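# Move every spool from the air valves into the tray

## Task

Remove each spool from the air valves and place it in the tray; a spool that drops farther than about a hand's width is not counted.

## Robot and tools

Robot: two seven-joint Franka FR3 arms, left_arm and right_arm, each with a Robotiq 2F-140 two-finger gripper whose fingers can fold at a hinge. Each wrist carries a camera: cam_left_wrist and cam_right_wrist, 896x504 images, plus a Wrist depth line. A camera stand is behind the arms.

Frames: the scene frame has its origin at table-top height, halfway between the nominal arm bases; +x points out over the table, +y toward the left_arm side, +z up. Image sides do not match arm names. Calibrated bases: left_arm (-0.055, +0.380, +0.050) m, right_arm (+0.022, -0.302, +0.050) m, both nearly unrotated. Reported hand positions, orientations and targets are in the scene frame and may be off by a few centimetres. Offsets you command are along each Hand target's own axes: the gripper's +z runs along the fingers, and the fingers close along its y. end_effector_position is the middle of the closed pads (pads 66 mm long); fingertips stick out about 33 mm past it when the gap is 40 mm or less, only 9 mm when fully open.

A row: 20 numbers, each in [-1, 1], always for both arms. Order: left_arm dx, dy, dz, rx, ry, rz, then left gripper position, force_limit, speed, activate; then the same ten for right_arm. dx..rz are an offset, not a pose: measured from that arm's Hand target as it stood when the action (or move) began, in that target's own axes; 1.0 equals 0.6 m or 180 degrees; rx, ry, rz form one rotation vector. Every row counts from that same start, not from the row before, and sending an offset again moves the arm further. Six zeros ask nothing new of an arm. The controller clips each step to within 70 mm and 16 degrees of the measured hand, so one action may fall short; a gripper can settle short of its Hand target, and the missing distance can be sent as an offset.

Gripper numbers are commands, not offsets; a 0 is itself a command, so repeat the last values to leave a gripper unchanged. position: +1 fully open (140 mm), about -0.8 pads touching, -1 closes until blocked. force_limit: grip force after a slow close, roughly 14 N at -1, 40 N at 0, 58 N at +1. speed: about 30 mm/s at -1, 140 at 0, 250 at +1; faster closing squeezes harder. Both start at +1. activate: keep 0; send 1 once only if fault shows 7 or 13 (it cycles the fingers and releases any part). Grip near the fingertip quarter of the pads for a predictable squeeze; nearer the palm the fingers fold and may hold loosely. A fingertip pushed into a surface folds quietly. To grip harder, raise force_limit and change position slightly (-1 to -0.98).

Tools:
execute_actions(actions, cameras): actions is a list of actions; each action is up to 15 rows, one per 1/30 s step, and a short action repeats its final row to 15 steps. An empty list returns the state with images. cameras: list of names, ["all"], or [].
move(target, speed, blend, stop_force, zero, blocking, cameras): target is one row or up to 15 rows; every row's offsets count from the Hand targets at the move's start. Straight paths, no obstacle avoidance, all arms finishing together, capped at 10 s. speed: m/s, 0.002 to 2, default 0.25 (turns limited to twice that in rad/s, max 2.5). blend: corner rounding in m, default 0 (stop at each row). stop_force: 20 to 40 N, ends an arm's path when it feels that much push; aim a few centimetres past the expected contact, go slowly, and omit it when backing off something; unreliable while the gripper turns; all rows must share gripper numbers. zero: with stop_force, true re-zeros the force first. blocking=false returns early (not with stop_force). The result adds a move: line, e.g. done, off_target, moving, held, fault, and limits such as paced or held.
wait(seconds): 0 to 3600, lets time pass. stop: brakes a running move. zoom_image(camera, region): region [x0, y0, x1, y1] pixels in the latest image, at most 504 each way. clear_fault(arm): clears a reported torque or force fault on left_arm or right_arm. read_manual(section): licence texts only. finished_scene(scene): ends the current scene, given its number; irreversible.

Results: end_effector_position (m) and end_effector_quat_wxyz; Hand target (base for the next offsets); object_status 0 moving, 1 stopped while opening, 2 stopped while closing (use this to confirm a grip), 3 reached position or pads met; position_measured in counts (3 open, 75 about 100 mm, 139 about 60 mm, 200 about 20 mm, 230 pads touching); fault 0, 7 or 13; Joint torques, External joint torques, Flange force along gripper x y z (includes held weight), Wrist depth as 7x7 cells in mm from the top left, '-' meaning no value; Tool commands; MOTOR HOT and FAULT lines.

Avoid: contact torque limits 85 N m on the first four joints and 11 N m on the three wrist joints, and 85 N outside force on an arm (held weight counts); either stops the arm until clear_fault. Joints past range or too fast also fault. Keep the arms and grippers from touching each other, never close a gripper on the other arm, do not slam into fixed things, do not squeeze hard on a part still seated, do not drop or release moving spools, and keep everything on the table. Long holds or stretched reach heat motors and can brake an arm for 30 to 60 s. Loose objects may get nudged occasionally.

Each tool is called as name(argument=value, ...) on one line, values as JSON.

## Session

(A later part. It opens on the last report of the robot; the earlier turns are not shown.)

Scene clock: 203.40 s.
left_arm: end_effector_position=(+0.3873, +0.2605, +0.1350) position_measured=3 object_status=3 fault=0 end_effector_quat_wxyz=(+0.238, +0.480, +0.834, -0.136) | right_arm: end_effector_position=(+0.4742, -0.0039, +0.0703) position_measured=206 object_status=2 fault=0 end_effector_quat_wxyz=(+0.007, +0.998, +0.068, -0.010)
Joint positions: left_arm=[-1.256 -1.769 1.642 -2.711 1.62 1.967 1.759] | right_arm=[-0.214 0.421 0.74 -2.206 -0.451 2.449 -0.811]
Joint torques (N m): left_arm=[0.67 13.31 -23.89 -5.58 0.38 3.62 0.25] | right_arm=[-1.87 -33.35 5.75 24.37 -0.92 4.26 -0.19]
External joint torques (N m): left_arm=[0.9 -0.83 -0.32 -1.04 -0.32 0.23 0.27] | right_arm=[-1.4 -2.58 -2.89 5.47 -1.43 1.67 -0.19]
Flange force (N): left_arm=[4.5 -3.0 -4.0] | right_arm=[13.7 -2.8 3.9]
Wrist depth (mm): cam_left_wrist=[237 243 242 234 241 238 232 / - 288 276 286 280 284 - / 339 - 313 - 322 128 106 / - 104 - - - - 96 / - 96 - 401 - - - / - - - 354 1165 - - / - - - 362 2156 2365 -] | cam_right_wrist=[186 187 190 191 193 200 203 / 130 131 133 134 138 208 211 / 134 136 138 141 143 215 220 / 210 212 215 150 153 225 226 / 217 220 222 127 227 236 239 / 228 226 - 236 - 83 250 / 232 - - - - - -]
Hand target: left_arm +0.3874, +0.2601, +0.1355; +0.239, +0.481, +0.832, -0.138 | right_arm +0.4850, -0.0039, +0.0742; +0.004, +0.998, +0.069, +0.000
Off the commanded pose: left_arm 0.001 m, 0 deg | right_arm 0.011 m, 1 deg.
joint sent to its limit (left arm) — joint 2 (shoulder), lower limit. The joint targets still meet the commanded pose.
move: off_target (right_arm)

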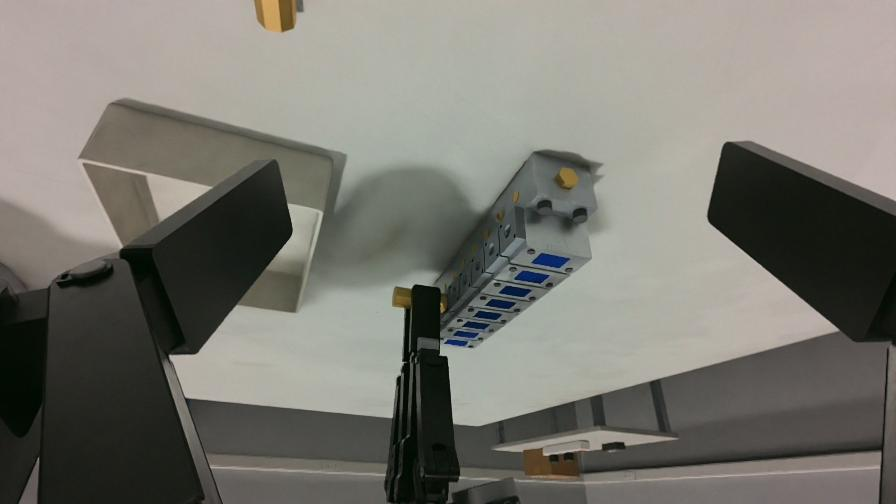

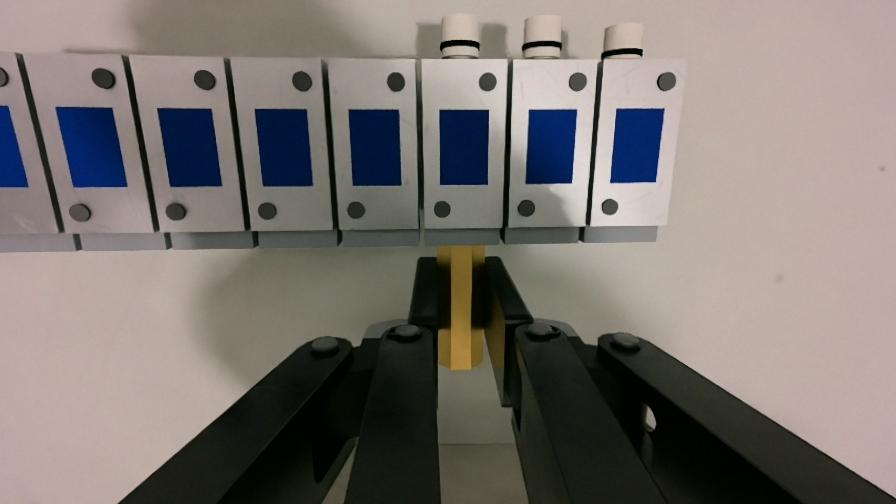

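move(target=[[0.082,-0.042,-0.2775,0,0,0,1,1,1,0,-0.0745,0,0.003,0,0,0,-0.98,0.2,-1,0],[0.082,-0.042,-0.2775,0,0,0,1,1,1,0,-0.0745,-0.045,0.003,0,0,0,-0.98,0.2,-1,0],[0.082,-0.042,-0.2775,0,0,0,1,1,1,0,-0.037,-0.045,0.003,0,0,0,-0.98,0.2,-1,0],[0.082,-0.042,-0.2775,0,0,0,1,1,1,0,-0.001,-0.045,0,0,0,0,-0.98,0.2,-1,0]], cameras=["cam_right_wrist"], speed=[0.15,0.12,0.04,0.03])

Scene clock: 211.27 s.
left_arm: end_effector_position=(+0.3014, +0.3602, +0.2502) position_measured=3 object_status=3 fault=0 end_effector_quat_wxyz=(+0.238, +0.479, +0.834, -0.137) | right_arm: end_effector_position=(+0.4697, +0.0233, +0.0703) position_measured=206 object_status=2 fault=0 end_effector_quat_wxyz=(+0.007, +0.998, +0.068, -0.010)
Joint positions: left_arm=[-0.823 -1.769 1.228 -2.833 1.053 1.779 2.035] | right_arm=[-0.133 0.443 0.711 -2.164 -0.449 2.434 -0.771]
Joint velocities: left_arm=[within noise] | right_arm=[0 0.002 0.001 0.004 -0.001 -0.002 -0.004]
Joint torques (N m): left_arm=[0.74 13.3 -20.7 3.49 0.01 2.95 0.29] | right_arm=[-2.36 -34.65 5.5 24.53 -1.01 4.13 -0.03]
External joint torques (N m): left_arm=[1.01 -0.6 -1.04 -0.92 -0.33 -0.34 0.31] | right_arm=[-2.02 -2.1 -3.58 5.35 -1.51 1.51 -0.03]
Flange force (N): left_arm=[4.4 -6.8 -4.7] | right_arm=[14.6 -3.2 4.9]
Wrist depth (mm): cam_left_wrist=[- - - - - - - / - 435 - - 415 - - / - - - - - 127 106 / - 104 617 - - - 96 / - 96 - - - 2365 - / - - - 446 2214 - - / - - - 399 2255 - -] | cam_right_wrist=[186 188 189 143 145 198 203 / 130 132 133 135 137 139 210 / 135 136 139 142 142 146 220 / 210 213 215 156 223 226 230 / 217 220 222 127 229 236 239 / 227 - - 236 - 242 250 / 233 - - - - - 261]
Hand target: left_arm +0.3006, +0.3601, +0.2506; +0.239, +0.481, +0.832, -0.138 | right_arm +0.4807, +0.0227, +0.0740; +0.004, +0.998, +0.069, +0.000
Off the commanded pose: left_arm 0.001 m, 0 deg | right_arm 0.012 m, 1 deg.
joint sent to its limit (left arm) — joint 2 (shoulder), lower limit. The joint targets still meet the commanded pose.
move: off_target (right_arm)

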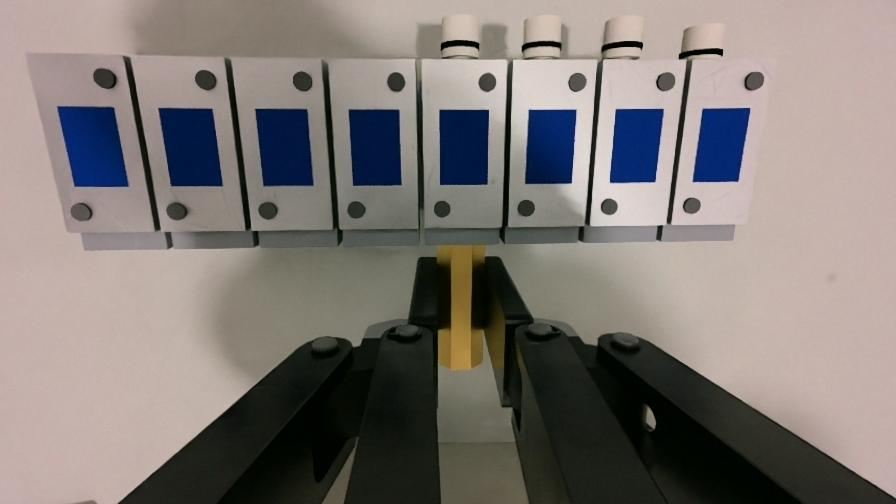

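move(target=[[0,0,0,0,0,0,1,1,1,0,-0.0745,0,0.003,0,0,0,-0.98,0.2,-1,0],[0,0,0,0,0,0,1,1,1,0,-0.0745,-0.045,0.003,0,0,0,-0.98,0.2,-1,0],[0,0,0,0,0,0,1,1,1,0,-0.037,-0.045,0.003,0,0,0,-0.98,0.2,-1,0],[0,0,0,0,0,0,1,1,1,0,-0.0025,-0.045,0,0,0,0,-0.98,0.2,-1,0]], cameras=["cam_right_wrist"], speed=[0.15,0.12,0.04,0.03])

Scene clock: 216.47 s.
left_arm: end_effector_position=(+0.3014, +0.3602, +0.2502) position_measured=3 object_status=3 fault=0 end_effector_quat_wxyz=(+0.238, +0.479, +0.834, -0.137) | right_arm: end_effector_position=(+0.4651, +0.0503, +0.0705) position_measured=206 object_status=2 fault=0 end_effector_quat_wxyz=(+0.006, +0.998, +0.068, -0.009)
Joint positions: left_arm=[-0.823 -1.769 1.228 -2.833 1.053 1.779 2.035] | right_arm=[-0.057 0.467 0.685 -2.119 -0.447 2.419 -0.732]
Joint velocities: left_arm=[within noise] | right_arm=[0 0.001 0 0 -0.001 -0.002 -0.005]
Joint torques (N m): left_arm=[0.68 13.26 -20.74 3.42 0 2.95 0.28] | right_arm=[-2.47 -36.63 5.7 24.46 -1.01 3.68 -0.2]
External joint torques (N m): left_arm=[0.92 -0.64 -1.07 -1.01 -0.34 -0.34 0.3] | right_arm=[-1.93 -2.79 -3.41 5.24 -1.53 1.11 -0.2]
Flange force (N): left_arm=[4.1 -6.8 -4.7] | right_arm=[13.1 -3.0 2.0]
Wrist depth (mm): cam_left_wrist=[371 372 358 346 - 371 378 / - - - - 416 - - / - - - - 474 128 107 / - 104 - 555 - - 96 / - 96 - 458 - 3205 - / - - - - 2156 3337 - / - - - 378 381 2460 -] | cam_right_wrist=[187 189 192 193 147 198 201 / 195 132 134 136 138 139 144 / 201 137 139 141 144 146 217 / 210 214 217 157 221 226 230 / 220 221 223 127 227 236 240 / 227 227 - - - 242 250 / 234 - - - - - 261]
Hand target: left_arm +0.3006, +0.3601, +0.2506; +0.239, +0.481, +0.832, -0.138 | right_arm +0.4755, +0.0493, +0.0738; +0.004, +0.998, +0.069, +0.000
Off the commanded pose: left_arm 0.001 m, 0 deg | right_arm 0.011 m, 1 deg.
joint sent to its limit (left arm) — joint 2 (shoulder), lower limit. The joint targets still meet the commanded pose.
move: off_target (right_arm)

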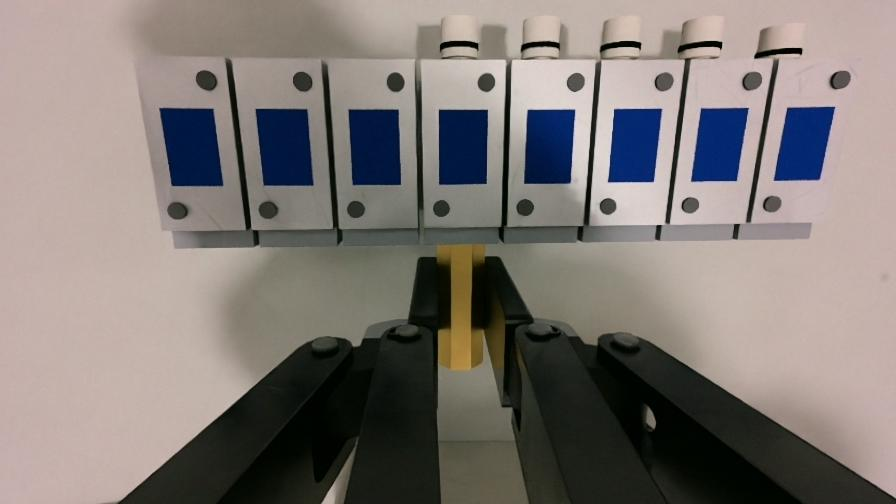

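move(target=[[0,0,0,0,0,0,1,1,1,0,-0.0745,0,0.003,0,0,0,-0.98,0.2,-1,0],[0,0,0,0,0,0,1,1,1,0,-0.0745,-0.0455,0.003,0,0,0,-0.98,0.2,-1,0],[0,0,0,0,0,0,1,1,1,0,-0.037,-0.0455,0.003,0,0,0,-0.98,0.2,-1,0],[0,0,0,0,0,0,1,1,1,0,-0.0015,-0.0455,0,0,0,0,-0.98,0.2,-1,0]], cameras=["cam_right_wrist"], speed=[0.15,0.12,0.04,0.03])

move(target=[[0,0,0,0,0,0,1,1,1,0,-0.0745,0,0.003,0,0,0,-0.98,0.2,-1,0],[0,0,0,0,0,0,1,1,1,0,-0.0745,-0.0452,0.003,0,0,0,-0.98,0.2,-1,0],[0,0,0,0,0,0,1,1,1,0,-0.037,-0.0452,0.003,0,0,0,-0.98,0.2,-1,0],[0,0,0,0,0,0,1,1,1,0,-0.0015,-0.0452,0,0,0,0,-0.98,0.2,-1,0]], cameras=["cam_right_wrist"], speed=[0.15,0.12,0.04,0.03])

Scene clock: 223.20 s.
left_arm: end_effector_position=(+0.3014, +0.3602, +0.2502) position_measured=3 object_status=3 fault=0 end_effector_quat_wxyz=(+0.238, +0.479, +0.834, -0.137) | right_arm: end_effector_position=(+0.4606, +0.0772, +0.0701) position_measured=206 object_status=2 fault=0 end_effector_quat_wxyz=(+0.006, +0.998, +0.067, -0.008)
Joint positions: left_arm=[-0.823 -1.769 1.228 -2.833 1.053 1.779 2.035] | right_arm=[0.018 0.496 0.658 -2.067 -0.446 2.4 -0.695]
Joint velocities: left_arm=[within noise] | right_arm=[0.001 0.001 0 0.001 0 -0.003 -0.006]
Joint torques (N m): left_arm=[0.72 13.25 -20.62 3.44 0.01 2.95 0.28] | right_arm=[-2.55 -38.66 6.13 24.41 -0.93 3.61 -0.19]
External joint torques (N m): left_arm=[1.02 -0.72 -0.98 -0.87 -0.33 -0.32 0.29] | right_arm=[-2.14 -3.15 -3.43 5.1 -1.45 1.05 -0.19]
Flange force (N): left_arm=[4.6 -6.7 -4.6] | right_arm=[11.7 -2.4 0.5]
Wrist depth (mm): cam_left_wrist=[365 372 367 366 360 364 - / - 441 - 420 - 425 - / - - 444 - - 127 106 / - 104 - 494 - - 96 / - 96 - 426 - 3248 - / - - - 378 1997 3806 - / - - - 357 359 - -] | cam_right_wrist=[189 190 191 193 194 199 149 / 196 197 134 136 139 140 142 / 202 202 139 142 141 146 148 / 211 212 216 157 221 226 229 / 218 223 222 127 227 235 241 / 235 227 - 236 - 88 247 / - - - - - - -]
Hand target: left_arm +0.3006, +0.3601, +0.2506; +0.239, +0.481, +0.832, -0.138 | right_arm +0.4708, +0.0762, +0.0736; +0.004, +0.998, +0.069, +0.000
Off the commanded pose: left_arm 0.001 m, 0 deg | right_arm 0.011 m, 1 deg.
joint sent to its limit (left arm) — joint 2 (shoulder), lower limit. The joint targets still meet the commanded pose.
move: off_target (right_arm)

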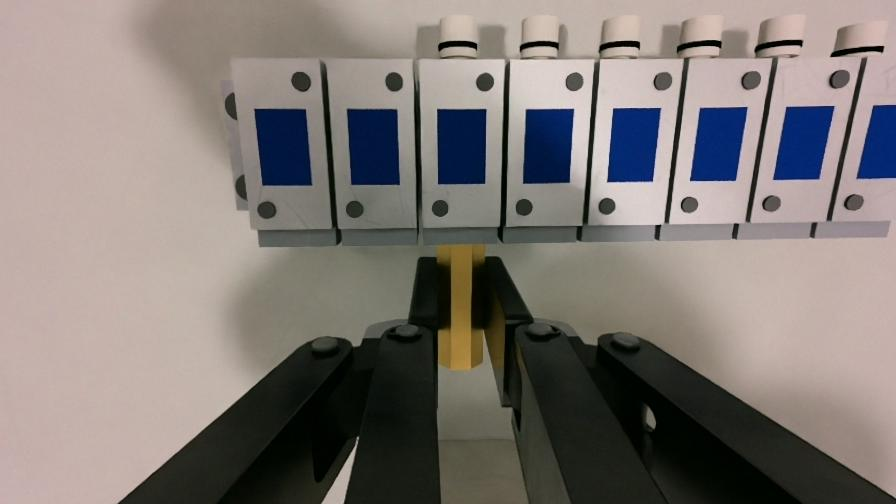

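Scene clock: 226.70 s.
left_arm: end_effector_position=(+0.3014, +0.3602, +0.2502) position_measured=3 object_status=3 fault=0 end_effector_quat_wxyz=(+0.238, +0.479, +0.834, -0.137) | right_arm: end_effector_position=(+0.4561, +0.1044, +0.0699) position_measured=206 object_status=2 fault=0 end_effector_quat_wxyz=(+0.005, +0.998, +0.067, -0.008)
Joint positions: left_arm=[-0.823 -1.769 1.228 -2.833 1.053 1.779 2.035] | right_arm=[0.091 0.528 0.634 -2.011 -0.445 2.379 -0.662]
Joint velocities: left_arm=[within noise] | right_arm=[0.001 0.001 -0.001 0 -0.001 -0.002 -0.006]
Joint torques (N m): left_arm=[0.71 13.25 -20.68 3.45 0 2.95 0.27] | right_arm=[-2.68 -40.76 6.32 24.33 -0.97 3.38 -0.23]
External joint torques (N m): left_arm=[0.96 -0.64 -1.01 -0.99 -0.33 -0.34 0.28] | right_arm=[-2.21 -3.37 -3.58 4.64 -1.5 0.79 -0.23]
Flange force (N): left_arm=[4.3 -6.9 -4.6] | right_arm=[10.3 -1.8 -0.5]
Wrist depth (mm): cam_left_wrist=[- - - - - - - / - - - 424 - 424 - / - - - - - 128 106 / - 104 - 454 - - 96 / - 96 - 416 - 2276 - / - - - 353 2235 - - / - - - 333 330 3691 -] | cam_right_wrist=[190 191 193 195 147 198 200 / 197 198 166 137 139 140 142 / 202 205 143 140 143 146 148 / 212 214 217 157 222 157 227 / 219 221 223 127 229 234 239 / 233 - - 236 - 83 248 / 234 - - - - - 259]
Hand target: left_arm +0.3006, +0.3601, +0.2506; +0.239, +0.481, +0.832, -0.138 | right_arm +0.4662, +0.1029, +0.0734; +0.004, +0.998, +0.069, +0.000
Off the commanded pose: left_arm 0.001 m, 0 deg | right_arm 0.011 m, 1 deg.
joint sent to its limit (left arm) — joint 2 (shoulder), lower limit. The joint targets still meet the commanded pose.
move: off_target (right_arm)

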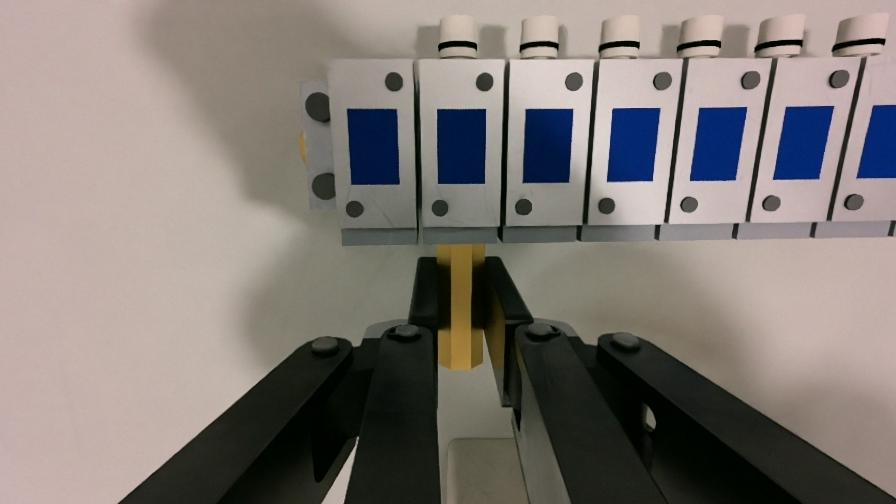

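move(target=[[0,0,0,0,0,0,1,1,1,0,-0.0745,0,0.003,0,0,0,-0.98,0.2,-1,0],[0,0,0,0,0,0,1,1,1,0,-0.0745,-0.0456,0.003,0,0,0,-0.98,0.2,-1,0],[0,0,0,0,0,0,1,1,1,0,-0.037,-0.0456,0.003,0,0,0,-0.98,0.2,-1,0],[0,0,0,0,0,0,1,1,1,0,-0.0015,-0.0456,0,0,0,0,-0.98,0.2,-1,0]], cameras=["cam_right_wrist"], speed=[0.15,0.12,0.04,0.03])

Scene clock: 232.33 s.
left_arm: end_effector_position=(+0.3014, +0.3602, +0.2502) position_measured=3 object_status=3 fault=0 end_effector_quat_wxyz=(+0.238, +0.479, +0.834, -0.137) | right_arm: end_effector_position=(+0.4516, +0.1317, +0.0699) position_measured=206 object_status=2 fault=0 end_effector_quat_wxyz=(+0.005, +0.998, +0.067, -0.008)
Joint positions: left_arm=[-0.823 -1.769 1.228 -2.833 1.053 1.779 2.035] | right_arm=[0.162 0.562 0.61 -1.949 -0.443 2.356 -0.631]
Joint velocities: left_arm=[within noise] | right_arm=[0 -0.001 0.001 0.001 0.001 -0.001 -0.008]
Joint torques (N m): left_arm=[0.75 13.25 -20.68 3.43 0.01 2.95 0.29] | right_arm=[-2.75 -42.81 6.61 24.19 -0.95 3.05 -0.26]
External joint torques (N m): left_arm=[1.04 -0.64 -1.05 -1.01 -0.33 -0.34 0.3] | right_arm=[-2.3 -3.57 -3.65 4.21 -1.5 0.45 -0.26]
Flange force (N): left_arm=[4.6 -7.1 -4.7] | right_arm=[9.0 -1.1 -1.7]
Wrist depth (mm): cam_left_wrist=[- 356 - 361 365 349 378 / - - - - - 465 - / - - - - 492 127 106 / - 104 - 433 - - 96 / - 96 - 403 926 2866 - / - - - 356 1888 2564 - / - - - 316 304 2235 -] | cam_right_wrist=[189 191 194 194 150 154 150 / 197 199 200 138 140 140 143 / 203 205 208 150 144 145 149 / 212 214 215 158 224 228 229 / 219 223 221 126 229 235 239 / 228 228 - 237 - 242 246 / 234 - - - - - 244]
Hand target: left_arm +0.3006, +0.3601, +0.2506; +0.239, +0.481, +0.832, -0.138 | right_arm +0.4616, +0.1299, +0.0732; +0.004, +0.998, +0.069, +0.000
Off the commanded pose: left_arm 0.001 m, 0 deg | right_arm 0.011 m, 1 deg.
joint sent to its limit (left arm) — joint 2 (shoulder), lower limit. The joint targets still meet the commanded pose.
move: off_target (right_arm)

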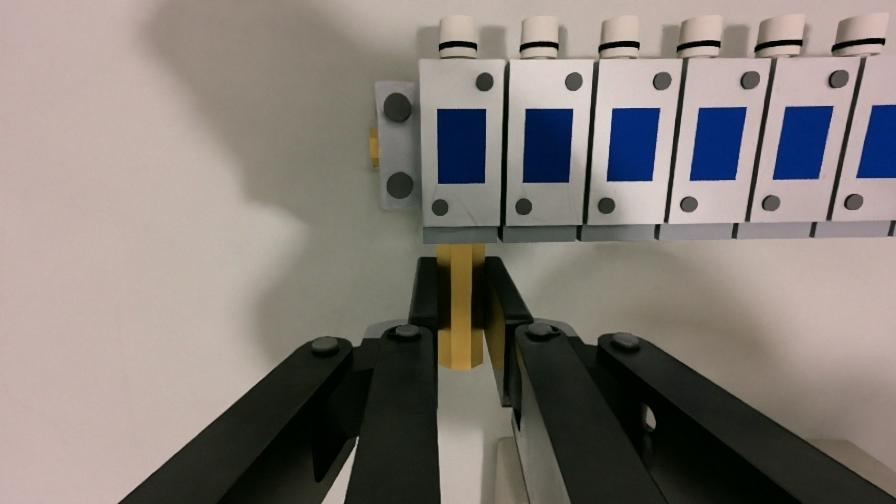

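move(target=[[0,0,0,0,0,0,1,1,1,0,-0.0745,0,0.003,0,0,0,-0.98,0.2,-1,0],[0,0,0,0,0,0,1,1,1,0,-0.0745,0,-0.16,0,0,0,-0.98,0.2,-1,0],[0,0,0,0,0,0,1,1,1,0,-0.257,0.6205,-0.16,0,0,0,-0.98,0.2,-1,0],[0,0,0,0,0,0,1,1,1,0,-0.257,0.6205,0.05,0,0,0,-0.98,0.2,-1,0],[0,0,0,0,0,0,1,1,1,0,-0.257,0.6205,0.0675,0,0,0,-0.98,0.2,-1,0]], cameras=["cam_right_wrist"], speed=[0.12,0.25,0.35,0.15,0.04], blend=[0,0.03,0.03,0,0])

Scene clock: 247.73 s.
left_arm: end_effector_position=(+0.3014, +0.3602, +0.2502) position_measured=3 object_status=3 fault=0 end_effector_quat_wxyz=(+0.238, +0.479, +0.834, -0.137) | right_arm: end_effector_position=(+0.3588, -0.2606, +0.0355) position_measured=206 object_status=2 fault=0 end_effector_quat_wxyz=(+0.003, +0.997, +0.071, -0.001)
Joint positions: left_arm=[-0.823 -1.769 1.228 -2.833 1.053 1.779 2.035] | right_arm=[-0.095 -0.041 0.175 -2.909 0.004 2.865 -1.587]
Joint velocities: left_arm=[within noise] | right_arm=[-0.001 -0.001 0 0.001 -0.002 0.004 0.005]
Joint torques (N m): left_arm=[0.77 13.26 -20.67 3.47 -0.01 2.96 0.29] | right_arm=[0.13 -20.1 -0.3 15.82 -0.09 2.92 0.04]
External joint torques (N m): left_arm=[0.97 -0.66 -0.99 -0.98 -0.35 -0.33 0.31] | right_arm=[0.35 -0.07 0.11 1.46 -0.37 0.26 0.04]
Flange force (N): left_arm=[4.4 -6.9 -4.6] | right_arm=[4.5 -0.6 2.0]
Wrist depth (mm): cam_left_wrist=[365 - 374 - - 382 - / - - - - - - - / - - 461 - - 128 106 / - 104 - - - - 96 / - 96 - - 1002 2342 - / - 2619 633 - 2156 2768 - / - - 586 3582 - 3007 -] | cam_right_wrist=[160 161 162 163 166 166 168 / 165 167 168 169 171 174 176 / 170 173 174 175 178 178 181 / - 179 181 179 185 189 189 / 156 186 186 127 190 192 197 / 166 191 - 197 - 88 205 / - - - 207 - - 212]
Hand target: left_arm +0.3006, +0.3601, +0.2506; +0.239, +0.481, +0.832, -0.138 | right_arm +0.3601, -0.2604, +0.0355; +0.004, +0.998, +0.069, +0.000
Off the commanded pose: left_arm 0.001 m, 0 deg | right_arm 0.001 m, 0 deg.
joint sent to its limit (left arm) — joint 2 (shoulder), lower limit. The joint targets still meet the commanded pose.
move: done

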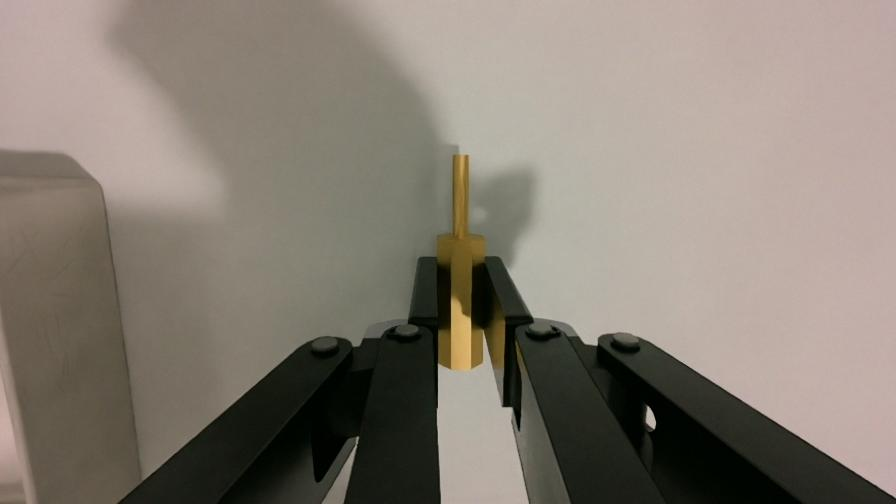

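move(target=[0,0,0,0,0,0,1,1,1,0,0,0,0.006,0,0,0,-0.98,0.2,-1,0], speed=0.03)

move(target=[[0,0,0,0,0,0,1,1,1,0,0,0,0,0,0,0,-0.3,-0.6,-0.8,0],[0,0,0,0,0,0,1,1,1,0,0,0,-0.15,0,0,0,-0.3,-0.6,-0.8,0]], cameras=["cam_right_wrist"])

Scene clock: 250.00 s.
left_arm: end_effector_position=(+0.3014, +0.3602, +0.2502) position_measured=3 object_status=3 fault=0 end_effector_quat_wxyz=(+0.238, +0.479, +0.834, -0.137) | right_arm: end_effector_position=(+0.3588, -0.2604, +0.0319) position_measured=206 object_status=2 fault=0 end_effector_quat_wxyz=(+0.003, +0.997, +0.072, -0.001)
Joint positions: left_arm=[-0.823 -1.769 1.228 -2.833 1.053 1.779 2.035] | right_arm=[-0.097 -0.026 0.175 -2.907 -0.007 2.878 -1.58]
Joint velocities: left_arm=[within noise] | right_arm=[-0.001 0.001 -0.002 0.001 -0.002 0.004 0.005]
Joint torques (N m): left_arm=[0.74 13.24 -20.71 3.43 0.01 2.95 0.32] | right_arm=[0.17 -20.34 -0.24 15.53 -0.1 2.87 0.11]
External joint torques (N m): left_arm=[0.98 -0.68 -1.03 -1 -0.33 -0.34 0.34] | right_arm=[0.33 0.05 0.05 1.33 -0.36 0.19 0.11]
Flange force (N): left_arm=[4.6 -7.0 -4.7] | right_arm=[4.6 -0.7 2.5]
Wrist depth (mm): cam_left_wrist=[- - - - - - 362 / - - 444 - - 463 - / - - 446 - - 128 107 / - 104 - - - - 96 / - 96 - - - - - / - - - - 2537 2768 - / - - 564 - 1997 2648 -] | cam_right_wrist=[157 156 159 160 161 164 165 / 162 163 165 166 169 169 171 / 168 170 171 172 175 177 178 / 172 173 177 176 182 183 185 / - 182 182 127 119 190 192 / 165 188 - 193 - 88 201 / 158 - - - - - 208]
Hand target: left_arm +0.3006, +0.3601, +0.2506; +0.239, +0.481, +0.832, -0.138 | right_arm +0.3601, -0.2604, +0.0319; +0.004, +0.998, +0.069, +0.000
Off the commanded pose: left_arm 0.001 m, 0 deg | right_arm 0.001 m, 0 deg.
joint sent to its limit (left arm) — joint 2 (shoulder), lower limit. The joint targets still meet the commanded pose.
move: done

Scene clock: 252.17 s.
left_arm: end_effector_position=(+0.3014, +0.3602, +0.2502) position_measured=3 object_status=3 fault=0 end_effector_quat_wxyz=(+0.238, +0.479, +0.834, -0.137) | right_arm: end_effector_position=(+0.3610, -0.2596, +0.1217) position_measured=167 object_status=3 fault=0 end_effector_quat_wxyz=(+0.004, +0.998, +0.066, +0.001)
Joint positions: left_arm=[-0.823 -1.769 1.228 -2.833 1.053 1.779 2.035] | right_arm=[-0.044 -0.363 0.142 -2.89 0.074 2.53 -1.624]
Joint velocities: left_arm=[within noise] | right_arm=[-0.001 -0.001 0 0.001 0.001 -0.003 -0.002]
Joint torques (N m): left_arm=[0.72 13.24 -20.69 3.49 0.01 2.94 0.31] | right_arm=[0.86 -15.37 -1.48 20.2 0.54 2.15 -0.3]
External joint torques (N m): left_arm=[0.98 -0.63 -1.05 -0.96 -0.33 -0.35 0.32] | right_arm=[1.02 -0.79 0.09 0.06 0.01 -0.54 -0.3]
Flange force (N): left_arm=[4.4 -6.8 -4.8] | right_arm=[-3.4 -1.1 -4.9]
Wrist depth (mm): cam_left_wrist=[- 365 - - 369 - 378 / - - 435 430 - - 427 / - - - - - 129 106 / - 105 621 - - - 96 / - 97 923 - - 5665 - / - - - - 1845 2768 - / - - 587 2486 2276 2900 -] | cam_right_wrist=[239 238 244 245 246 250 252 / 244 248 251 253 253 - 259 / 249 255 262 260 - 271 278 / - - 271 - 274 277 280 / 269 255 - 281 154 288 292 / - 79 - 304 - 88 303 / - - - 306 - - -]
Hand target: left_arm +0.3006, +0.3601, +0.2506; +0.239, +0.481, +0.832, -0.138 | right_arm +0.3601, -0.2598, +0.1219; +0.004, +0.998, +0.069, +0.000
Off the commanded pose: left_arm 0.001 m, 0 deg | right_arm 0.001 m, 0 deg.
joint sent to its limit (left arm) — joint 2 (shoulder), lower limit. The joint targets still meet the commanded pose.
move: done

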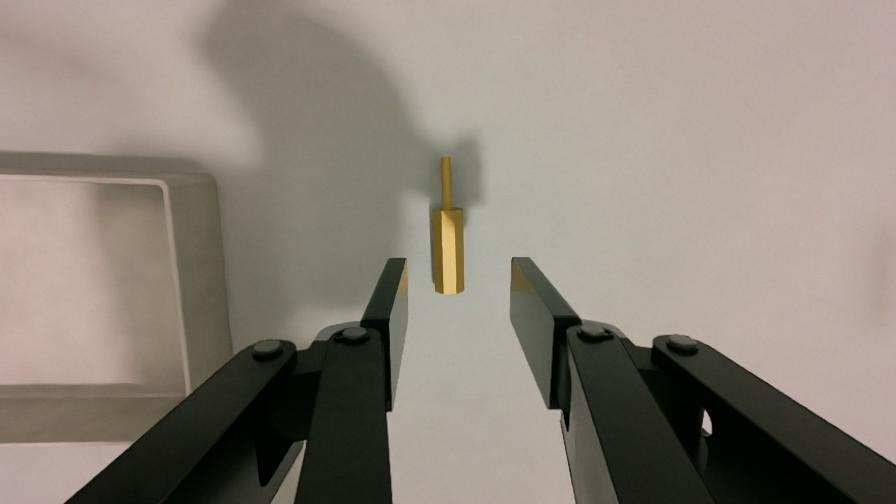

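move(target=[[0,0,0,0,0,0,1,1,1,0,0.4106,-0.3046,-0.0135,0,0,0,-0.55,-0.6,-0.8,0]], cameras=["cam_right_wrist"], speed=0.3)

Scene clock: 259.47 s.
left_arm: end_effector_position=(+0.3014, +0.3602, +0.2502) position_measured=3 object_status=3 fault=0 end_effector_quat_wxyz=(+0.238, +0.479, +0.834, -0.137) | right_arm: end_effector_position=(+0.5797, -0.0442, +0.1301) position_measured=199 object_status=3 fault=0 end_effector_quat_wxyz=(+0.003, +0.997, +0.074, +0.002)
Joint positions: left_arm=[-0.823 -1.769 1.228 -2.833 1.053 1.779 2.035] | right_arm=[0.17 0.37 0.228 -1.957 -0.121 2.315 -1.203]
Joint velocities: left_arm=[within noise] | right_arm=[-0.001 0 -0.001 0.001 0 0 0.006]
Joint torques (N m): left_arm=[0.75 13.27 -20.7 3.45 0 2.96 0.31] | right_arm=[0.69 -41.53 2.11 23.05 0.6 2.29 0.04]
External joint torques (N m): left_arm=[1.02 -0.6 -1.04 -0.9 -0.32 -0.33 0.33] | right_arm=[1.44 -0.19 -0.34 0.44 -0.02 -0.4 0.03]
Flange force (N): left_arm=[4.5 -6.7 -4.7] | right_arm=[2.1 -2.3 -1.0]
Wrist depth (mm): cam_left_wrist=[- 340 347 370 - 370 387 / - - - - 408 430 402 / - - 465 - - 128 107 / - 104 - - - - 96 / - 96 - - - 3045 - / - - - 600 2175 - - / - - - 552 3123 2800 -] | cam_right_wrist=[- 255 254 258 259 262 269 / 256 259 262 262 268 271 275 / - - 270 270 277 284 284 / 271 - 241 230 290 289 297 / 214 215 216 127 295 304 306 / 221 221 - 228 - 88 322 / - - - - - - 331]
Hand target: left_arm +0.3006, +0.3601, +0.2506; +0.239, +0.481, +0.832, -0.138 | right_arm +0.5789, -0.0447, +0.1285; +0.004, +0.998, +0.069, +0.000
Off the commanded pose: left_arm 0.001 m, 0 deg | right_arm 0.002 m, 1 deg.
joint sent to its limit (left arm) — joint 2 (shoulder), lower limit. The joint targets still meet the commanded pose.
move: done

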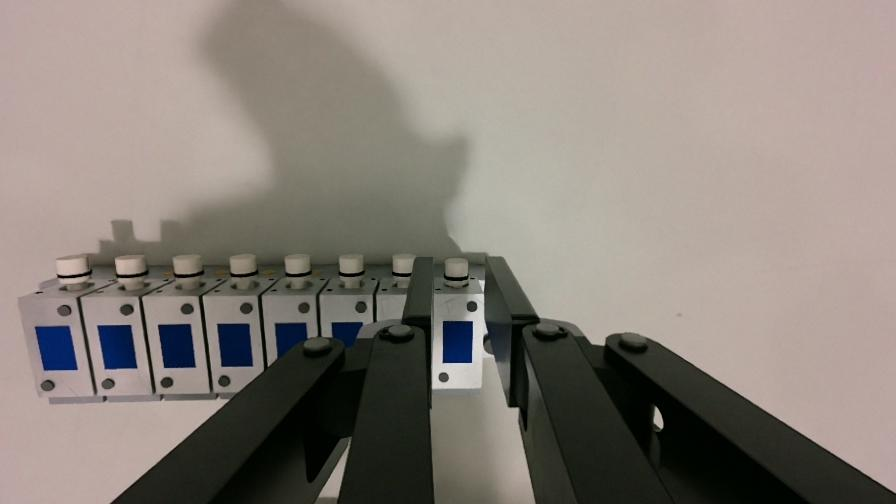

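move(target=[[0,0,0,0,0,0,1,1,1,0,0.0085,0.0025,0.066,0,0,0,-0.55,-0.6,-0.8,0]], cameras=["cam_right_wrist"], speed=0.15)

zoom_image(camera="cam_right_wrist", region=[380, 210, 560, 390])

Scene clock: 267.10 s.
left_arm: end_effector_position=(+0.3014, +0.3602, +0.2502) position_measured=3 object_status=3 fault=0 end_effector_quat_wxyz=(+0.238, +0.479, +0.834, -0.137) | right_arm: end_effector_position=(+0.5828, -0.0456, +0.0887) position_measured=199 object_status=3 fault=0 end_effector_quat_wxyz=(+0.003, +0.997, +0.072, -0.002)
Joint positions: left_arm=[-0.823 -1.769 1.228 -2.833 1.053 1.779 2.035] | right_arm=[0.183 0.45 0.207 -1.952 -0.137 2.383 -1.194]
Joint velocities: left_arm=[within noise] | right_arm=[0.002 0.002 -0.003 0 0.001 0.004 0.002]
Joint torques (N m): left_arm=[0.72 13.23 -20.65 3.51 0.01 2.95 0.3] | right_arm=[0.43 -43.93 2.47 22.22 0.55 2.82 0.1]
External joint torques (N m): left_arm=[1.02 -0.7 -0.97 -0.86 -0.33 -0.33 0.32] | right_arm=[0.95 -1 -0.55 0.54 -0.03 0.15 0.1]
Flange force (N): left_arm=[4.7 -6.7 -4.6] | right_arm=[-0.3 -1.1 -1.1]
Wrist depth (mm): cam_left_wrist=[- 371 - 372 365 - - / 433 - - 435 - 449 424 / - - 458 - - 128 106 / - 104 626 - - - 96 / - 96 - - - - - / - - - 638 2064 2564 - / - - 2564 565 2175 2832 -] | cam_right_wrist=[211 213 214 217 221 223 224 / 218 220 223 224 227 229 235 / 225 227 228 234 237 240 243 / - 236 240 241 246 248 251 / 189 188 188 127 250 258 262 / - - - - - 88 273 / - - - - - - 283]
Hand target: left_arm +0.3006, +0.3601, +0.2506; +0.239, +0.481, +0.832, -0.138 | right_arm +0.5842, -0.0458, +0.0889; +0.004, +0.998, +0.069, +0.000
Off the commanded pose: left_arm 0.001 m, 0 deg | right_arm 0.001 m, 0 deg.
joint sent to its limit (left arm) — joint 2 (shoulder), lower limit. The joint targets still meet the commanded pose.
move: done

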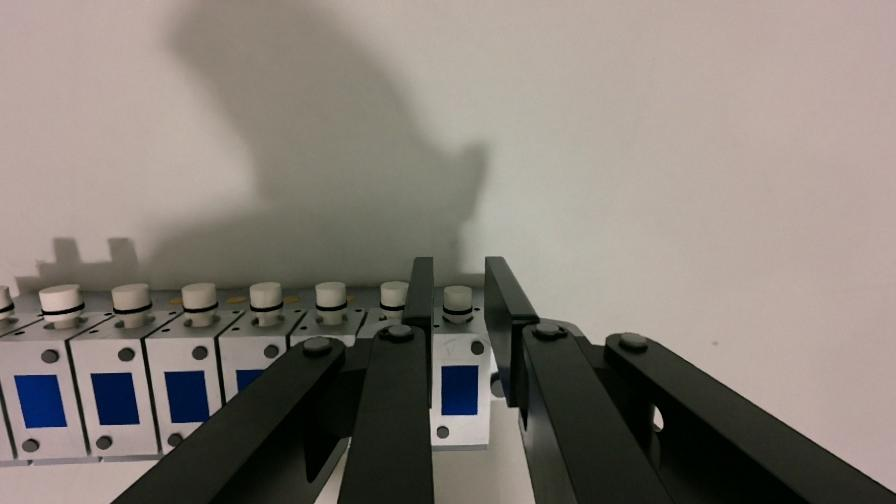

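Scaled by 2.800 from the camera's image (finer frame: 1280x720).

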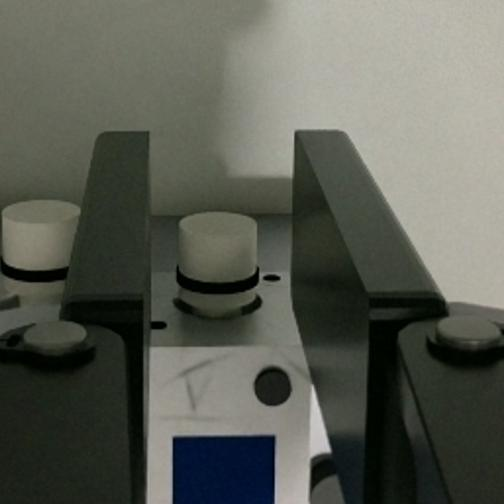

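move(target=[[0,0,0,0,0,0,1,1,1,0,0,0.0,0.033,0,0,0,-0.55,-0.6,-0.8,0]], cameras=["cam_right_wrist"], speed=0.05, stop_force=20)

zoom_image(camera="cam_right_wrist", region=[380, 210, 560, 390])

Scene clock: 272.40 s.
left_arm: end_effector_position=(+0.3014, +0.3602, +0.2502) position_measured=3 object_status=3 fault=0 end_effector_quat_wxyz=(+0.238, +0.479, +0.834, -0.137) | right_arm: end_effector_position=(+0.5845, -0.0455, +0.0704) position_measured=199 object_status=3 fault=0 end_effector_quat_wxyz=(+0.003, +0.997, +0.072, +0.000)
Joint positions: left_arm=[-0.823 -1.769 1.228 -2.833 1.053 1.779 2.035] | right_arm=[0.199 0.483 0.189 -1.953 -0.142 2.422 -1.19]
Joint torques (N m): left_arm=[0.76 13.26 -20.68 3.48 0.02 2.95 0.27] | right_arm=[0.53 -44.57 2.48 21.45 0.55 2.77 0.04]
External joint torques (N m): left_arm=[1.09 -0.65 -1.05 -0.9 -0.32 -0.33 0.29] | right_arm=[0.96 -1.11 -0.56 0.31 -0.01 0.12 0.04]
Flange force (N): left_arm=[4.7 -6.9 -4.8] | right_arm=[-1.4 -0.8 -1.4]
Wrist depth (mm): cam_left_wrist=[375 - 367 348 - - 371 / - - - - 445 - - / - - - - - 128 106 / - 104 - - - - 96 / - 96 937 - 951 2619 - / - - - - 2100 2900 - / - - - 513 509 2737 -] | cam_right_wrist=[194 197 199 201 203 205 208 / 204 204 205 207 210 216 214 / 209 211 213 215 218 - 224 / 217 219 221 222 227 236 232 / 217 181 217 127 232 239 241 / 158 158 - 162 - 88 252 / - - - - - - 260]
Hand target: left_arm +0.3006, +0.3601, +0.2506; +0.239, +0.481, +0.832, -0.138 | right_arm +0.5842, -0.0460, +0.0691; +0.004, +0.998, +0.069, +0.000
Off the commanded pose: left_arm 0.001 m, 0 deg | right_arm 0.001 m, 0 deg.
joint sent to its limit (left arm) — joint 2 (shoulder), lower limit. The joint targets still meet the commanded pose.
move: done

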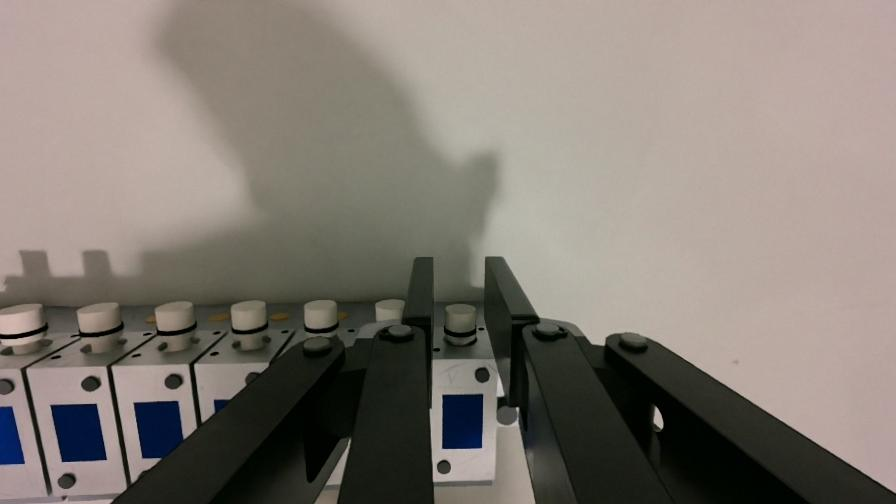

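Scaled by 2.800 from the camera's image (finer frame: 1280x720).

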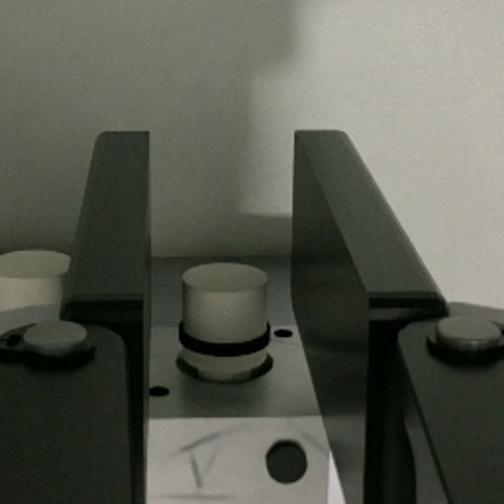

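move(target=[[0,0,0,0,0,0,1,1,1,0,0,0.0,0,0,0,0,-1,0,-1,0]])

move(target=[[0,0,0,0,0,0,1,1,1,0,0.075,0.0,0,0,0,0,-1,0,-1,0]], cameras=["cam_right_wrist"], speed=0.05)

zoom_image(camera="cam_right_wrist", region=[380, 210, 560, 390])

Scene clock: 275.53 s.
left_arm: end_effector_position=(+0.3014, +0.3602, +0.2502) position_measured=3 object_status=3 fault=0 end_effector_quat_wxyz=(+0.238, +0.479, +0.834, -0.137) | right_arm: end_effector_position=(+0.5846, -0.0458, +0.0704) position_measured=215 object_status=0 fault=0 end_effector_quat_wxyz=(+0.003, +0.997, +0.071, +0.000)
Joint positions: left_arm=[-0.823 -1.769 1.228 -2.833 1.053 1.779 2.035] | right_arm=[0.199 0.483 0.188 -1.953 -0.142 2.422 -1.19]
Joint torques (N m): left_arm=[0.77 13.3 -20.66 3.42 0 2.95 0.31] | right_arm=[0.69 -43.66 2.52 21.06 0.56 2.77 -0.02]
External joint torques (N m): left_arm=[1.03 -0.6 -1.02 -1.03 -0.34 -0.33 0.32] | right_arm=[1.11 0.07 -0.55 -0.28 0 0.08 -0.02]
Flange force (N): left_arm=[4.6 -7.1 -4.6] | right_arm=[-0.9 -1.1 0.8]
Wrist depth (mm): cam_left_wrist=[366 378 352 369 353 - - / 419 420 - - - - - / - 505 - - - 128 107 / - 104 638 - - - 96 / - 97 959 - - 2832 - / - - - - 1964 2800 - / - - - 523 2342 2619 -] | cam_right_wrist=[- 196 199 203 203 205 208 / 206 203 206 207 210 213 215 / 208 212 213 215 218 220 224 / 220 219 220 221 226 229 231 / 181 179 217 119 233 237 240 / 158 159 - - - 243 253 / - - - - - - 261]
Hand target: left_arm +0.3006, +0.3601, +0.2506; +0.239, +0.481, +0.832, -0.138 | right_arm +0.5842, -0.0460, +0.0691; +0.004, +0.998, +0.069, +0.000
Off the commanded pose: left_arm 0.001 m, 0 deg | right_arm 0.001 m, 0 deg.
joint sent to its limit (left arm) — joint 2 (shoulder), lower limit. The joint targets still meet the commanded pose.
move: done

Scene clock: 277.00 s.
left_arm: end_effector_position=(+0.3014, +0.3602, +0.2502) position_measured=3 object_status=3 fault=0 end_effector_quat_wxyz=(+0.238, +0.479, +0.834, -0.137) | right_arm: end_effector_position=(+0.6292, -0.0379, +0.0709) position_measured=215 object_status=2 fault=0 end_effector_quat_wxyz=(+0.001, +0.998, +0.065, +0.002)
Joint positions: left_arm=[-0.823 -1.769 1.228 -2.833 1.053 1.779 2.035] | right_arm=[0.2 0.592 0.18 -1.765 -0.146 2.347 -1.198]
Joint velocities: left_arm=[within noise] | right_arm=[0 0 0.001 0 0 -0.004 -0.003]
Joint torques (N m): left_arm=[0.76 13.32 -20.71 3.45 0 2.95 0.31] | right_arm=[0.13 -47.89 3.29 22.65 0.25 2.36 -0.25]
External joint torques (N m): left_arm=[1.01 -0.54 -1.05 -1 -0.33 -0.34 0.33] | right_arm=[0.43 -0.32 -0.44 0.43 -0.36 -0.35 -0.25]
Flange force (N): left_arm=[4.5 -6.9 -4.7] | right_arm=[2.0 -0.7 -0.9]
Wrist depth (mm): cam_left_wrist=[- - - 359 365 - - / - - - - 424 - - / - - 457 - - 127 107 / - 105 - - - - 96 / - 96 - - 673 - - / - - - - 2047 3292 - / - - 3248 - 506 3480 -] | cam_right_wrist=[197 196 200 202 204 206 210 / 204 205 207 209 210 214 216 / 206 212 214 216 219 221 224 / 219 219 222 224 227 231 233 / 226 228 229 120 235 239 241 / 231 234 - - - 246 252 / - - - - - - 262]
Hand target: left_arm +0.3006, +0.3601, +0.2506; +0.239, +0.481, +0.832, -0.138 | right_arm +0.6288, -0.0398, +0.0691; +0.004, +0.998, +0.069, +0.000
Off the commanded pose: left_arm 0.001 m, 0 deg | right_arm 0.003 m, 1 deg.
joint sent to its limit (left arm) — joint 2 (shoulder), lower limit. The joint targets still meet the commanded pose.
move: done

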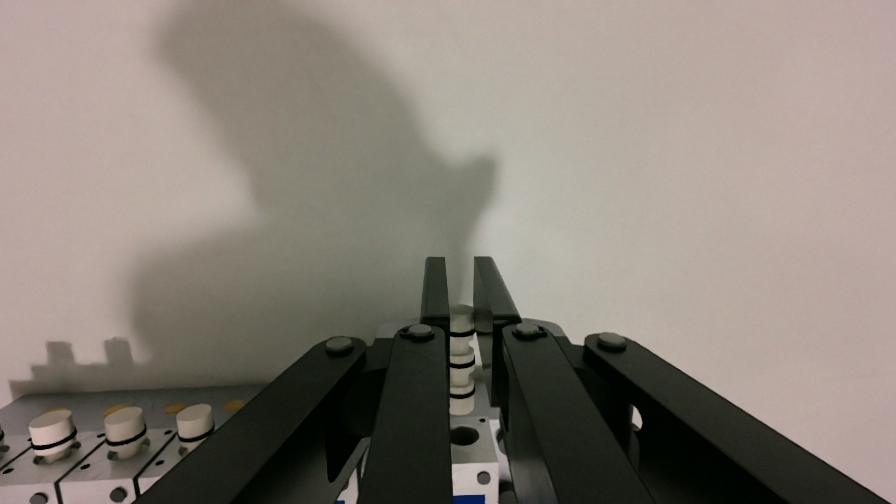

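Scaled by 2.800 from the camera's image (finer frame: 1280x720).

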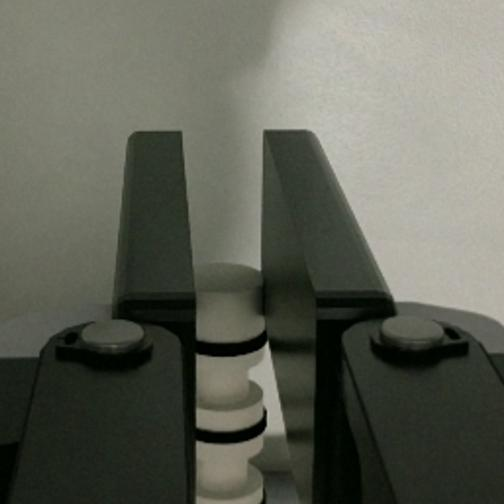

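move(target=[[0,0,0,0,0,0,1,1,1,0,0.01,0.0,0,0,0,0,-1,0,-1,0],[0,0,0,0,0,0,1,1,1,0,0.01,0.0,-0.125,0,0,0,-1,0,-1,0],[0,0,0,0,0,0,1,1,1,0,-0.5,0.006,-0.125,0,0,0,-1,0,-1,0],[0,0,0,0,0,0,1,1,1,0,-0.5,0.006,0.0,0,0,0,-1,0,-1,0]], cameras=["cam_right_wrist"], speed=[0.1,0.2,0.35,0.2], blend=[0,0.03,0.03,0])

Scene clock: 295.83 s.
left_arm: end_effector_position=(+0.3014, +0.3602, +0.2502) position_measured=3 object_status=3 fault=0 end_effector_quat_wxyz=(+0.238, +0.479, +0.834, -0.137) | right_arm: end_effector_position=(+0.3318, -0.0851, +0.0698) position_measured=215 object_status=2 fault=0 end_effector_quat_wxyz=(+0.003, +0.997, +0.071, -0.001)
Joint positions: left_arm=[-0.823 -1.769 1.228 -2.833 1.053 1.779 2.035] | right_arm=[0.248 -0.081 0.328 -2.792 0.051 2.71 -1.135]
Joint velocities: left_arm=[within noise] | right_arm=[-0.001 -0.001 0 0 -0.001 0.001 0.005]
Joint torques (N m): left_arm=[0.76 13.27 -20.66 3.47 0.03 2.94 0.28] | right_arm=[0.09 -20.21 -0.53 18.08 0.03 2.78 0.13]
External joint torques (N m): left_arm=[1 -0.59 -1.02 -0.99 -0.31 -0.35 0.29] | right_arm=[0.31 0.34 0.39 1.04 -0.33 0.13 0.13]
Flange force (N): left_arm=[4.4 -6.9 -4.6] | right_arm=[3.7 -3.2 2.4]
Wrist depth (mm): cam_left_wrist=[380 - - 367 - - 376 / - - - 457 422 - 425 / - - - - - 128 107 / - 104 603 - - - 96 / - 96 - - - 3083 - / - - 473 - 2276 - - / - - 417 - 3431 - -] | cam_right_wrist=[192 195 196 197 198 200 201 / 200 202 201 203 205 208 208 / 192 204 207 209 211 215 217 / 193 212 - 215 220 223 224 / 195 217 222 119 228 232 234 / 197 - - - - 238 243 / - - - - - - -]
Hand target: left_arm +0.3006, +0.3601, +0.2506; +0.239, +0.481, +0.832, -0.138 | right_arm +0.3321, -0.0847, +0.0693; +0.004, +0.998, +0.069, +0.000
Off the commanded pose: left_arm 0.001 m, 0 deg | right_arm 0.001 m, 0 deg.
joint sent to its limit (left arm) — joint 2 (shoulder), lower limit. The joint targets still meet the commanded pose.
move: done

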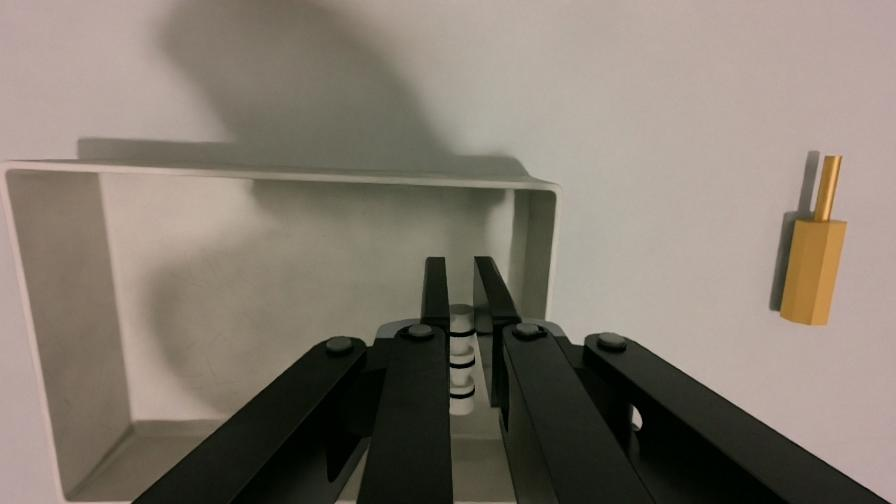

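move(target=[[0,0,0,0,0,0,1,1,1,0,0,0.0,0.055,0,0,0,-1,0,-1,0]], speed=0.1, cameras=["cam_right_wrist"])

move(target=[[0,0,0,0,0,0,1,1,1,0,0,0.0,0,0,0,0,-0.55,0,-0.8,0],[0,0,0,0,0,0,1,1,1,0,0,0.0,-0.17,0,0,0,-0.55,0,-0.8,0]], cameras=["cam_right_wrist"], speed=0.2)

Scene clock: 300.87 s.
left_arm: end_effector_position=(+0.3014, +0.3602, +0.2502) position_measured=3 object_status=3 fault=0 end_effector_quat_wxyz=(+0.238, +0.479, +0.834, -0.137) | right_arm: end_effector_position=(+0.3318, -0.0852, +0.0369) position_measured=215 object_status=2 fault=0 end_effector_quat_wxyz=(+0.003, +0.997, +0.072, +0.000)
Joint positions: left_arm=[-0.823 -1.769 1.228 -2.833 1.053 1.779 2.035] | right_arm=[0.233 0.04 0.318 -2.788 -0.057 2.822 -1.059]
Joint velocities: left_arm=[within noise] | right_arm=[0 0 0 0.001 0 0 0.007]
Joint torques (N m): left_arm=[0.72 13.24 -20.63 3.47 0.01 2.95 0.28] | right_arm=[0.81 -22.46 -0.33 16.16 -0.04 2.79 0.07]
External joint torques (N m): left_arm=[1 -0.65 -1 -0.95 -0.32 -0.33 0.3] | right_arm=[1.11 0.21 -0.37 1.05 -0.34 0.12 0.07]
Flange force (N): left_arm=[4.5 -6.8 -4.6] | right_arm=[3.5 -3.3 3.5]
Wrist depth (mm): cam_left_wrist=[- 375 363 369 379 - - / - - - - 430 - 443 / - - - - - 127 106 / - 104 600 - - - 96 / - 96 - - 982 2768 - / - - 478 2677 2137 - - / - - 431 3083 2030 2537 -] | cam_right_wrist=[161 163 164 165 167 168 171 / 168 168 171 171 173 175 176 / 167 172 174 170 178 182 183 / 177 - - 181 185 189 189 / - 186 - 126 158 196 188 / 189 - - - - 201 - / - - - - - - 214]
Hand target: left_arm +0.3006, +0.3601, +0.2506; +0.239, +0.481, +0.832, -0.138 | right_arm +0.3322, -0.0849, +0.0363; +0.004, +0.998, +0.069, +0.000
Off the commanded pose: left_arm 0.001 m, 0 deg | right_arm 0.001 m, 0 deg.
joint sent to its limit (left arm) — joint 2 (shoulder), lower limit. The joint targets still meet the commanded pose.
move: done

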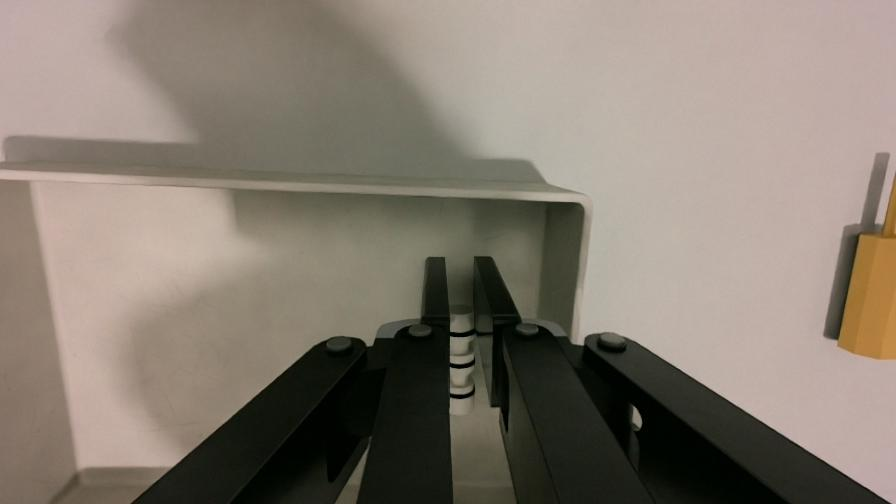

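Scene clock: 302.87 s.
left_arm: end_effector_position=(+0.3014, +0.3602, +0.2502) position_measured=3 object_status=3 fault=0 end_effector_quat_wxyz=(+0.238, +0.479, +0.834, -0.137) | right_arm: end_effector_position=(+0.3325, -0.0839, +0.1378) position_measured=199 object_status=3 fault=0 end_effector_quat_wxyz=(+0.004, +0.998, +0.065, +0.000)
Joint positions: left_arm=[-0.823 -1.769 1.228 -2.833 1.053 1.779 2.035] | right_arm=[0.304 -0.29 0.281 -2.759 0.117 2.473 -1.171]
Joint velocities: left_arm=[within noise] | right_arm=[0.001 0.001 -0.001 -0.001 0.001 -0.004 -0.007]
Joint torques (N m): left_arm=[0.73 13.23 -20.67 3.48 -0.01 2.95 0.28] | right_arm=[1 -18.19 -3.05 20.94 0.55 2.2 -0.22]
External joint torques (N m): left_arm=[1.02 -0.72 -0.98 -0.89 -0.34 -0.34 0.3] | right_arm=[1.18 -0.92 -0.72 0.22 0.02 -0.48 -0.23]
Flange force (N): left_arm=[4.6 -6.8 -4.7] | right_arm=[-3.3 1.7 -5.0]
Wrist depth (mm): cam_left_wrist=[- - 367 354 - 364 - / - - 434 - - 416 423 / - - 532 - - 128 105 / - 104 641 - - - 96 / - 96 - - 896 - - / - - 486 - 1933 - - / - - 449 - 3007 3083 -] | cam_right_wrist=[255 255 255 261 262 264 267 / 270 265 266 269 274 270 278 / 273 239 270 - 281 283 286 / 281 255 284 - 287 294 297 / 291 280 291 127 300 306 310 / - 280 - - - 88 321 / - - - - - - -]
Hand target: left_arm +0.3006, +0.3601, +0.2506; +0.239, +0.481, +0.832, -0.138 | right_arm +0.3321, -0.0842, +0.1383; +0.004, +0.998, +0.069, +0.000
Off the commanded pose: left_arm 0.001 m, 0 deg | right_arm 0.001 m, 0 deg.
joint sent to its limit (left arm) — joint 2 (shoulder), lower limit. The joint targets still meet the commanded pose.
move: done

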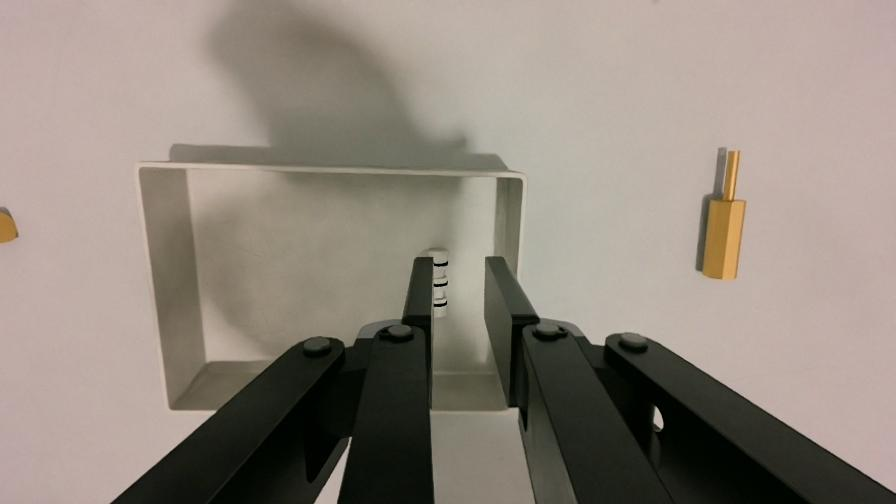

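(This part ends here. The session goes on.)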